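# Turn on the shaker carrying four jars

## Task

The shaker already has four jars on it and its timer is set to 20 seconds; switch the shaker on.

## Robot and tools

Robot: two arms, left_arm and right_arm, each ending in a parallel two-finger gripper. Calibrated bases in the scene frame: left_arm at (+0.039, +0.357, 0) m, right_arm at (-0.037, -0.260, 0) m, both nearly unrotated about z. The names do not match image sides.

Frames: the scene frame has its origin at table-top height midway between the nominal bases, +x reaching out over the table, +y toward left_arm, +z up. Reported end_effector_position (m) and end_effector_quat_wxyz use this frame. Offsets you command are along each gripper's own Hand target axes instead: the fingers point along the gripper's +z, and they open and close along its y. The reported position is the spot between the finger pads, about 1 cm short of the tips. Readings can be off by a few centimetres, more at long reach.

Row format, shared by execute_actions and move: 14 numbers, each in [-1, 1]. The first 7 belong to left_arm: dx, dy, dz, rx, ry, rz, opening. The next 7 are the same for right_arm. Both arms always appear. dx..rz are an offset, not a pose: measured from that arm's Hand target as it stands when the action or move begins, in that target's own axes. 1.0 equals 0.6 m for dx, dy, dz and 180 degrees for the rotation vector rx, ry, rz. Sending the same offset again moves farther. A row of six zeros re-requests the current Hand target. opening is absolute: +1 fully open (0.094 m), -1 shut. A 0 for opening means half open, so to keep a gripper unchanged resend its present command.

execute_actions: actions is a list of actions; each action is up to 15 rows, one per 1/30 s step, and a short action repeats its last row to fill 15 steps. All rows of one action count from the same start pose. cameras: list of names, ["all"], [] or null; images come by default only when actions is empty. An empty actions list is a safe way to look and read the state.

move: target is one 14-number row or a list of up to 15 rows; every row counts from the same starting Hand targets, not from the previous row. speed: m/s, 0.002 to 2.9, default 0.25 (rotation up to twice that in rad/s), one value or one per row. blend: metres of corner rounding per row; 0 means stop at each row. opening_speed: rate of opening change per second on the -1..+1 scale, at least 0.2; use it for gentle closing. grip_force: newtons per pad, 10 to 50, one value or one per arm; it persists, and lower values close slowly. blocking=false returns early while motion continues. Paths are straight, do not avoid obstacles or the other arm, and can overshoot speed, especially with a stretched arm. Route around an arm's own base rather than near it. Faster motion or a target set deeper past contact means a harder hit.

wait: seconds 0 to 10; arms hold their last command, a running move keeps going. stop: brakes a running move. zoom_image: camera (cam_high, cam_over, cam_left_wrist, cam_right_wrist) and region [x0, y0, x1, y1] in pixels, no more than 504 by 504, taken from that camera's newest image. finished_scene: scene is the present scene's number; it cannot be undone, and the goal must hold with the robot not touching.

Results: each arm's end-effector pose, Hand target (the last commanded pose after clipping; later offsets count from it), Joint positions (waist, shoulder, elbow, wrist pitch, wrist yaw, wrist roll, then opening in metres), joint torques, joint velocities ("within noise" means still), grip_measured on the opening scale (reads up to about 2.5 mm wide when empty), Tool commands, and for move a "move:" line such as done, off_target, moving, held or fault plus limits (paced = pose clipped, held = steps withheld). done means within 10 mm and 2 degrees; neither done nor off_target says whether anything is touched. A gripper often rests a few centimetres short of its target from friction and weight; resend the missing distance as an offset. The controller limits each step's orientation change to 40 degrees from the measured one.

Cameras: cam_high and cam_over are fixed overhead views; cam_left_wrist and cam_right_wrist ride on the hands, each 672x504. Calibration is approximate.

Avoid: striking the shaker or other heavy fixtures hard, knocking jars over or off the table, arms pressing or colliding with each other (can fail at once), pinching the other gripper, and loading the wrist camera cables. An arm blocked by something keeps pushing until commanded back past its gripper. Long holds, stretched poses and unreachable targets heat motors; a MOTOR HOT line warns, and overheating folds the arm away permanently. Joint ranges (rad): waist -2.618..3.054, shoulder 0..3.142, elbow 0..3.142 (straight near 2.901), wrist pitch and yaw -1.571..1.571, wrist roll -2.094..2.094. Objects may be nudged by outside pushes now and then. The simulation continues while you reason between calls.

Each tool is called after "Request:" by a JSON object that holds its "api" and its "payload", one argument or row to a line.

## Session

Request:
{"api": "execute_actions", "payload": {
  "actions": []
}}

Request:
{"api": "zoom_image", "payload": {
  "camera": "cam_over",
  "region": [250, 320, 460, 460]
}}

Scene clock: 0.00 s.
left_arm: end_effector_position=(+0.4514, +0.3710, +0.1049) grip_measured=+1.000 end_effector_quat_wxyz=(+0.581, -0.041, +0.809, +0.079) | right_arm: end_effector_position=(+0.3369, -0.3422, +0.0862) grip_measured=+1.000 end_effector_quat_wxyz=(+0.575, +0.171, +0.795, -0.093)
Joint positions: left_arm=[-0.073 1.58 0.434 0.817 -0.248 0 0.094] | right_arm=[-0.144 1.56 0.3 0.921 0.261 0.142 0.094]
Joint velocities: within noise
Joint torques (N m): no reading
Heat: left arm: 32 °C; right arm: 31 °C.
Hand target: left_arm +0.4544, +0.3711, +0.1138; +0.591, -0.044, +0.802, +0.078 | right_arm +0.3397, -0.3432, +0.0936; +0.583, +0.173, +0.788, -0.094
Tool commands: left_gripper/opening=+1.0 right_gripper/opening=+1.0
camera_calibration:
cam_left_wrist: T_world_to_cam=[[0.166812, -0.980412, -0.104722, 0.302524], [-0.694671, -0.041488, -0.71813, 0.441975], [0.699718, 0.19254, -0.687985, -0.227309], [0, 0, 0, 1]] pos_world=[0.415615, 0.3587, 0.192691]
cam_right_wrist: T_world_to_cam=[[-0.361144, -0.930848, -0.0556486, -0.192199], [-0.632282, 0.288298, -0.7191, 0.411703], [0.685416, -0.224513, -0.692675, -0.161177], [0, 0, 0, 1]] pos_world=[0.301374, -0.333788, 0.173716]

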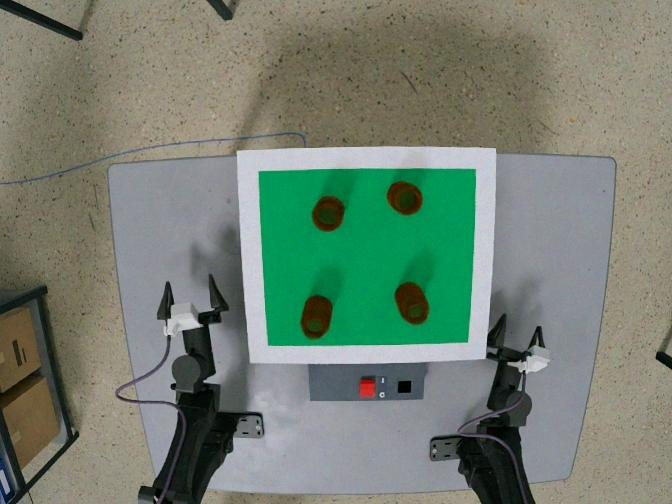

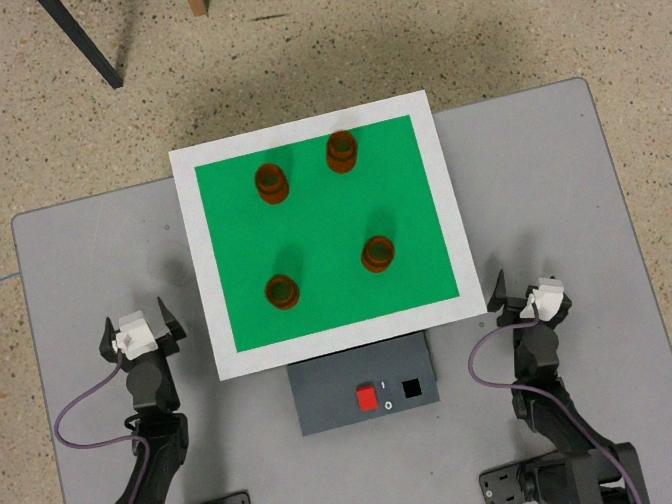

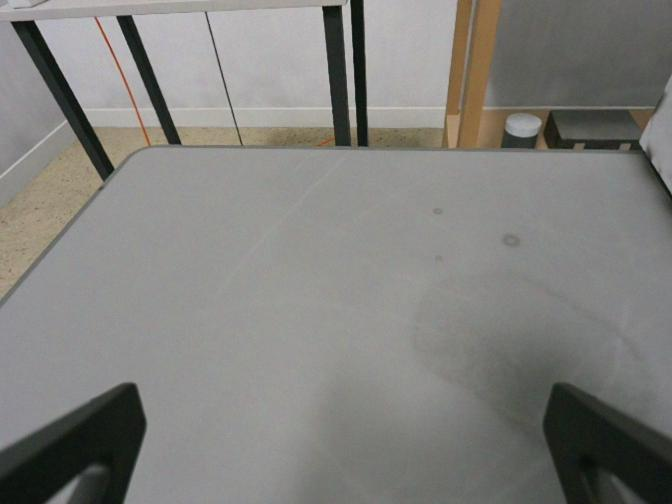

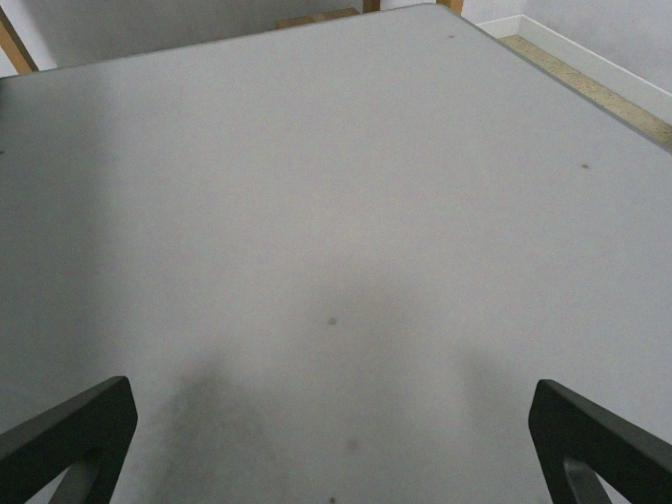

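Scaled by 2.400 from the camera's 672x504 image, which has a finer 960x720 frame.

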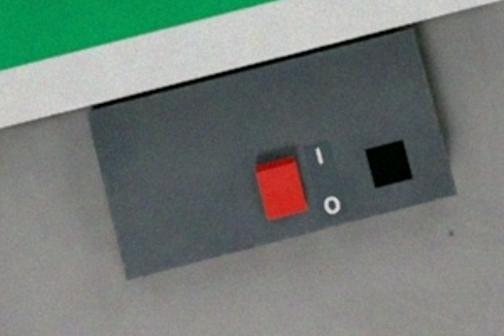

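Request:
{"api": "move", "payload": {
  "target": [
    [0,0,0,0,0,0,1, -0.1975,-0.001,-0.095,0,0,0,-1],
    [0,0,0,0,0,0,1, -0.040,0.269,-0.466,-0.267,0.220,-0.234,-1],
    [0,0,0,0,0,0,1, 0.0953,0.486,-0.418,-0.267,0.220,-0.234,-1]
  ],
  "blend": [0.04,0.04,0],
  "speed": [0.25,0.3,0.2],
  "cameras": ["cam_right_wrist","cam_over"]
}}

Request:
{"api": "zoom_image", "payload": {
  "camera": "cam_right_wrist",
  "region": [200, 280, 480, 490]
}}

Scene clock: 23.57 s.
left_arm: end_effector_position=(+0.4514, +0.3710, +0.1049) grip_measured=+1.000 end_effector_quat_wxyz=(+0.581, -0.041, +0.809, +0.079) | right_arm: end_effector_position=(+0.2072, +0.0167, +0.1214) grip_measured=-0.992 end_effector_quat_wxyz=(+0.230, -0.335, +0.910, +0.087)
Joint positions: left_arm=[-0.073 1.58 0.434 0.817 -0.248 0 0.094] | right_arm=[0.839 1.502 1.102 -0.68 0.08 0.16 0]
Joint torques (N m): left_arm=[0.03 -5.89 5.71 1.66 -0.05 -0.05] | right_arm=[0.32 -6.68 9.89 1.55 0.18 0.06]
Heat: left arm: 34 °C; right arm: 35 °C.
Hand target: left_arm +0.4544, +0.3711, +0.1138; +0.591, -0.044, +0.802, +0.078 | right_arm +0.2136, +0.0229, +0.1304; +0.244, -0.330, +0.908, +0.089
Off the commanded pose: left_arm 0.009 m, 1 deg | right_arm 0.013 m, 2 deg.
move: off_target (right_arm)
camera_calibration:
cam_right_wrist: T_world_to_cam=[[0.655982, -0.754413, -0.0234381, -0.120549], [-0.754274, -0.654095, -0.0568419, 0.212148], [0.0275515, 0.0549659, -0.998108, 0.201336], [0, 0, 0, 1]] pos_world=[0.233548, 0.0367547, 0.210188]
Images, in order (width x height): cam_over 672x504, cam_right_wrist 672x504.

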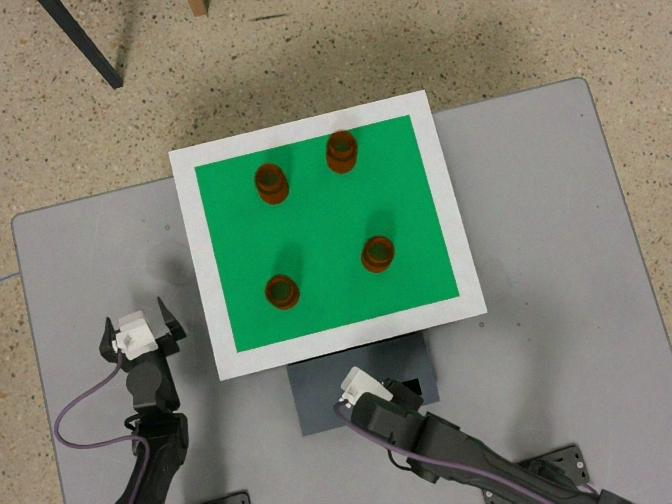

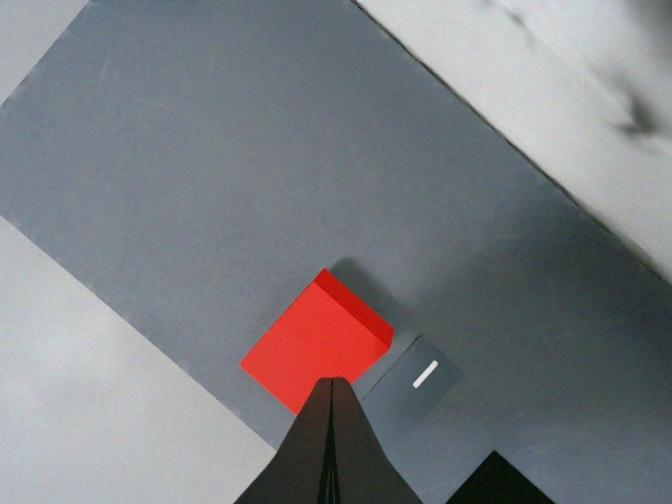

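Scaled by 1.800 from the camera's 672x504 image, which has a finer 960x720 frame.

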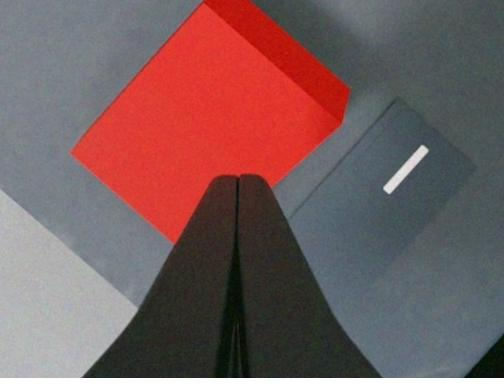

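Request:
{"api": "move", "payload": {
  "target": [
    [0,0,0,0,0,0,1, 0.001,-0.001,0.0312,0,0,0,-1],
    [0,0,0,0,0,0,1, 0.0585,-0.0017,0.1077,0,0,0,-1]
  ],
  "speed": [0.08,0.04],
  "cameras": ["cam_right_wrist","cam_over"]
}}

Scene clock: 36.43 s.
left_arm: end_effector_position=(+0.4514, +0.3710, +0.1049) grip_measured=+1.000 end_effector_quat_wxyz=(+0.581, -0.041, +0.809, +0.079) | right_arm: end_effector_position=(+0.2255, +0.0349, +0.0934) grip_measured=-0.992 end_effector_quat_wxyz=(+0.288, -0.323, +0.894, +0.114)
Joint positions: left_arm=[-0.073 1.58 0.434 0.817 -0.248 0 0.094] | right_arm=[0.838 1.538 0.949 -0.358 0.094 0.16 0]
Joint torques (N m): left_arm=[0.14 -5.91 5.7 1.72 -0.02 -0.08] | right_arm=[-0.09 -3.03 3.96 1.52 0.03 0.01]
Heat: left arm: 34 °C; right arm: 34 °C.
Hand target: left_arm +0.4544, +0.3711, +0.1138; +0.591, -0.044, +0.802, +0.078 | right_arm +0.2159, +0.0234, +0.0567; +0.244, -0.330, +0.908, +0.089
Off the commanded pose: left_arm 0.009 m, 1 deg | right_arm 0.040 m, 6 deg.
move: off_target (right_arm)
camera_calibration:
cam_right_wrist: T_world_to_cam=[[0.65288, -0.756674, -0.0345356, -0.117745], [-0.747794, -0.636615, -0.188485, 0.246463], [0.120636, 0.148884, -0.981469, 0.146111], [0, 0, 0, 1]] pos_world=[0.243551, 0.0460537, 0.185791]
Images, in order (width x height): cam_over 672x504, cam_right_wrist 672x504.

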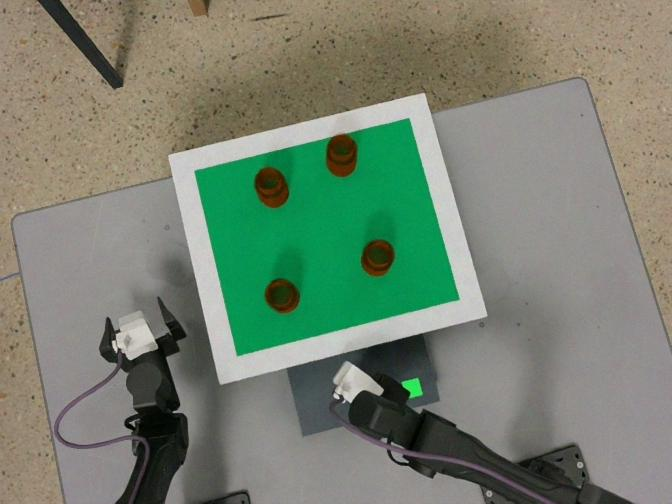

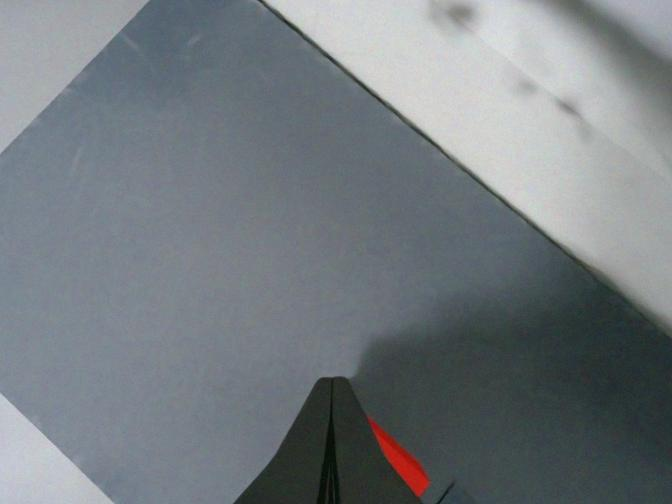

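Request:
{"api": "move", "payload": {
  "target": [0,0,0,0,0,0,1, -0.102,0.0043,-0.134,0,0,0,-1],
  "speed": 0.12,
  "cameras": ["cam_right_wrist","cam_over"]
}}

Scene clock: 45.50 s.
left_arm: end_effector_position=(+0.4514, +0.3710, +0.1049) grip_measured=+1.000 end_effector_quat_wxyz=(+0.581, -0.041, +0.809, +0.079) | right_arm: end_effector_position=(+0.2227, +0.0314, +0.1551) grip_measured=-0.992 end_effector_quat_wxyz=(+0.248, -0.330, +0.906, +0.090)
Joint positions: left_arm=[-0.073 1.58 0.434 0.817 -0.248 0 0.094] | right_arm=[0.838 1.542 1.257 -0.759 0.094 0.16 0]
Joint torques (N m): left_arm=[-0.02 -5.85 5.67 1.66 -0.05 -0.04] | right_arm=[-0.03 -6.49 9.72 1.33 0.04 0.01]
Heat: left arm: 34 °C; right arm: 34 °C.
Hand target: left_arm +0.4544, +0.3711, +0.1138; +0.591, -0.044, +0.802, +0.078 | right_arm +0.2239, +0.0335, +0.1571; +0.244, -0.330, +0.907, +0.089
Off the commanded pose: left_arm 0.009 m, 1 deg | right_arm 0.003 m, 1 deg.
move: done
camera_calibration:
cam_right_wrist: T_world_to_cam=[[0.651236, -0.758667, -0.0177802, -0.11844], [-0.756506, -0.647175, -0.0941421, 0.241373], [0.0599156, 0.0747596, -0.9954, 0.225538], [0, 0, 0, 1]] pos_world=[0.246219, 0.0494927, 0.245118]
Images, in order (width x height): cam_over 672x504, cam_right_wrist 672x504.

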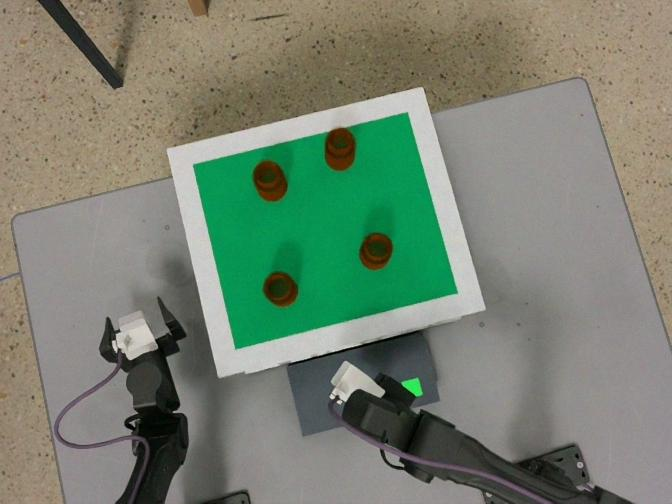

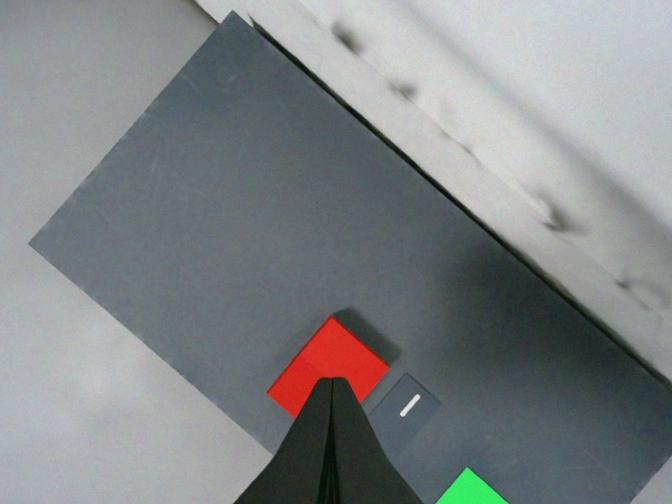

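Request:
{"api": "move", "payload": {
  "target": [0,0,0,0,0,0,1, 0,0,-0.12,0,0,0,-1],
  "speed": 0.2
}}

Request:
{"api": "wait", "payload": {
  "seconds": 7,
  "cameras": ["cam_over"]
}}

Request:
{"api": "wait", "payload": {
  "seconds": 1,
  "cameras": ["cam_over","cam_high","cam_right_wrist"]
}}

Scene clock: 50.63 s.
left_arm: end_effector_position=(+0.4514, +0.3710, +0.1049) grip_measured=+1.000 end_effector_quat_wxyz=(+0.581, -0.041, +0.809, +0.079) | right_arm: end_effector_position=(+0.1979, +0.0120, +0.2082) grip_measured=-0.992 end_effector_quat_wxyz=(+0.235, -0.333, +0.909, +0.088)
Joint positions: left_arm=[-0.073 1.58 0.434 0.817 -0.248 0 0.094] | right_arm=[0.857 1.462 1.406 -1.016 0.094 0.178 0]
Joint torques (N m): left_arm=[-0.05 -5.93 5.72 1.67 -0.01 -0.08] | right_arm=[0.47 -8.14 9.16 1.27 0.17 0.06]
Heat: left arm: 35 °C; right arm: 34 °C.
Hand target: left_arm +0.4544, +0.3711, +0.1138; +0.591, -0.044, +0.802, +0.078 | right_arm +0.1962, +0.0102, +0.2194; +0.244, -0.330, +0.908, +0.089
Off the commanded pose: left_arm 0.009 m, 1 deg | right_arm 0.011 m, 1 deg.
move: off_target (right_arm)

Scene clock: 57.63 s.
left_arm: end_effector_position=(+0.4514, +0.3710, +0.1049) grip_measured=+1.000 end_effector_quat_wxyz=(+0.581, -0.041, +0.809, +0.079) | right_arm: end_effector_position=(+0.1978, +0.0119, +0.2081) grip_measured=-0.992 end_effector_quat_wxyz=(+0.235, -0.333, +0.909, +0.088)
Joint positions: left_arm=[-0.073 1.58 0.434 0.817 -0.248 0 0.094] | right_arm=[0.857 1.462 1.406 -1.016 0.094 0.178 0]
Joint torques (N m): left_arm=[0.1 -5.94 5.71 1.63 -0.04 -0.03] | right_arm=[0.46 -8.14 9.14 1.26 0.16 0.06]
Heat: left arm: 35 °C; right arm: 33 °C.
Hand target: left_arm +0.4544, +0.3711, +0.1138; +0.591, -0.044, +0.802, +0.078 | right_arm +0.1962, +0.0102, +0.2194; +0.244, -0.330, +0.908, +0.089
Tool commands: left_gripper/opening=+1.0 right_gripper/opening=-1.0
Off the commanded pose: left_arm 0.009 m, 1 deg | right_arm 0.012 m, 1 deg.
wait: 7.00 s; at rest by 0.17 s
Images, in order (width x height): cam_over 672x504.

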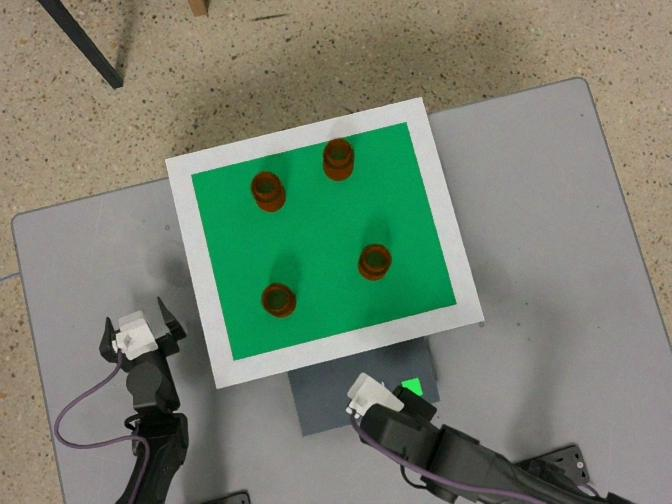

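Scene clock: 58.63 s.
left_arm: end_effector_position=(+0.4514, +0.3710, +0.1049) grip_measured=+1.000 end_effector_quat_wxyz=(+0.581, -0.041, +0.809, +0.079) | right_arm: end_effector_position=(+0.1978, +0.0119, +0.2081) grip_measured=-0.992 end_effector_quat_wxyz=(+0.235, -0.333, +0.909, +0.088)
Joint positions: left_arm=[-0.073 1.58 0.434 0.817 -0.248 0 0.094] | right_arm=[0.857 1.462 1.406 -1.016 0.094 0.178 0]
Joint torques (N m): left_arm=[0.06 -5.87 5.71 1.65 -0.02 -0.05] | right_arm=[0.46 -8.14 9.14 1.27 0.17 0.06]
Heat: left arm: 35 °C; right arm: 33 °C.
Hand target: left_arm +0.4544, +0.3711, +0.1138; +0.591, -0.044, +0.802, +0.078 | right_arm +0.1962, +0.0102, +0.2194; +0.244, -0.330, +0.908, +0.089
Tool commands: left_gripper/opening=+1.0 right_gripper/opening=-1.0
Off the commanded pose: left_arm 0.009 m, 1 deg | right_arm 0.012 m, 1 deg.
wait: 1.00 s; at rest by 0.17 s
camera_calibration:
cam_right_wrist: T_world_to_cam=[[0.653489, -0.756623, -0.021748, -0.115838], [-0.756032, -0.651035, -0.0675928, 0.209464], [0.0369835, 0.0606133, -0.997476, 0.28638], [0, 0, 0, 1]] pos_world=[0.223469, 0.0313644, 0.297296]
Images, in order (width x height): cam_high 672x504, cam_over 672x504, cam_right_wrist 672x504.

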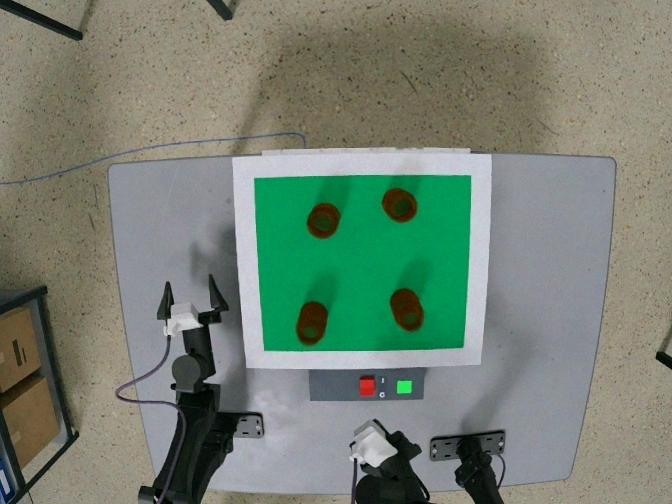

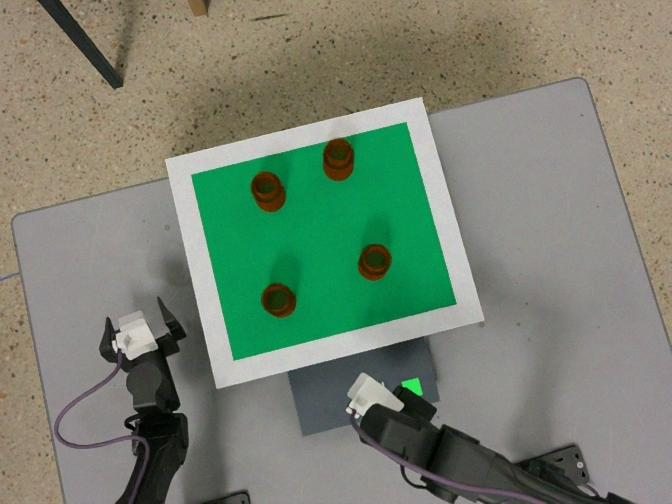

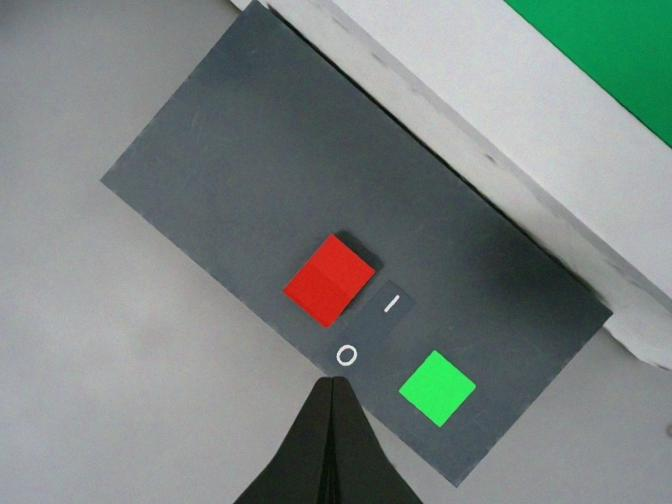

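Request:
{"api": "wait", "payload": {
  "seconds": 1.3,
  "cameras": ["cam_over"]
}}

Scene clock: 61.73 s.
left_arm: end_effector_position=(+0.4514, +0.3710, +0.1049) grip_measured=+1.000 end_effector_quat_wxyz=(+0.581, -0.041, +0.809, +0.079) | right_arm: end_effector_position=(+0.1978, +0.0119, +0.2081) grip_measured=-0.992 end_effector_quat_wxyz=(+0.235, -0.333, +0.909, +0.088)
Joint positions: left_arm=[-0.073 1.58 0.434 0.817 -0.248 0 0.094] | right_arm=[0.857 1.462 1.406 -1.016 0.094 0.178 0]
Joint torques (N m): left_arm=[0.13 -5.89 5.76 1.67 -0.04 -0.04] | right_arm=[0.46 -8.14 9.14 1.27 0.17 0.06]
Heat: left arm: 35 °C; right arm: 33 °C.
Hand target: left_arm +0.4544, +0.3711, +0.1138; +0.591, -0.044, +0.802, +0.078 | right_arm +0.1962, +0.0102, +0.2194; +0.244, -0.330, +0.908, +0.089
Tool commands: left_gripper/opening=+1.0 right_gripper/opening=-1.0
Off the commanded pose: left_arm 0.009 m, 1 deg | right_arm 0.012 m, 1 deg.
wait: 1.30 s; at rest from the start
Images, in order (width x height): cam_over 672x504.

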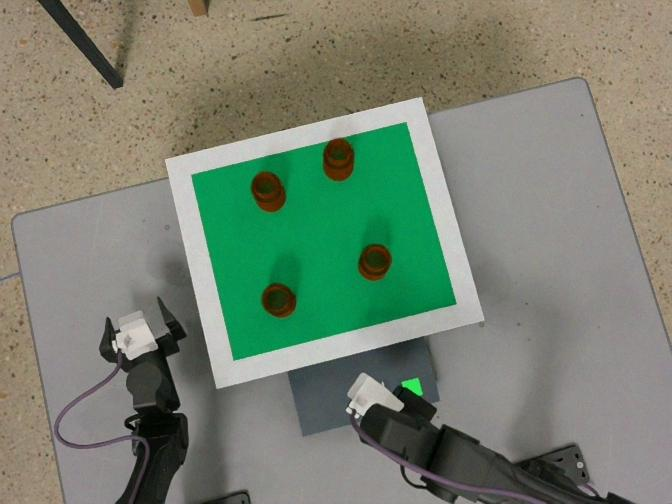

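Stopped; all jars standing.

Request:
{"api": "finished_scene", "payload": {
  "scene": 2
}}

The scene is finished: the task was done.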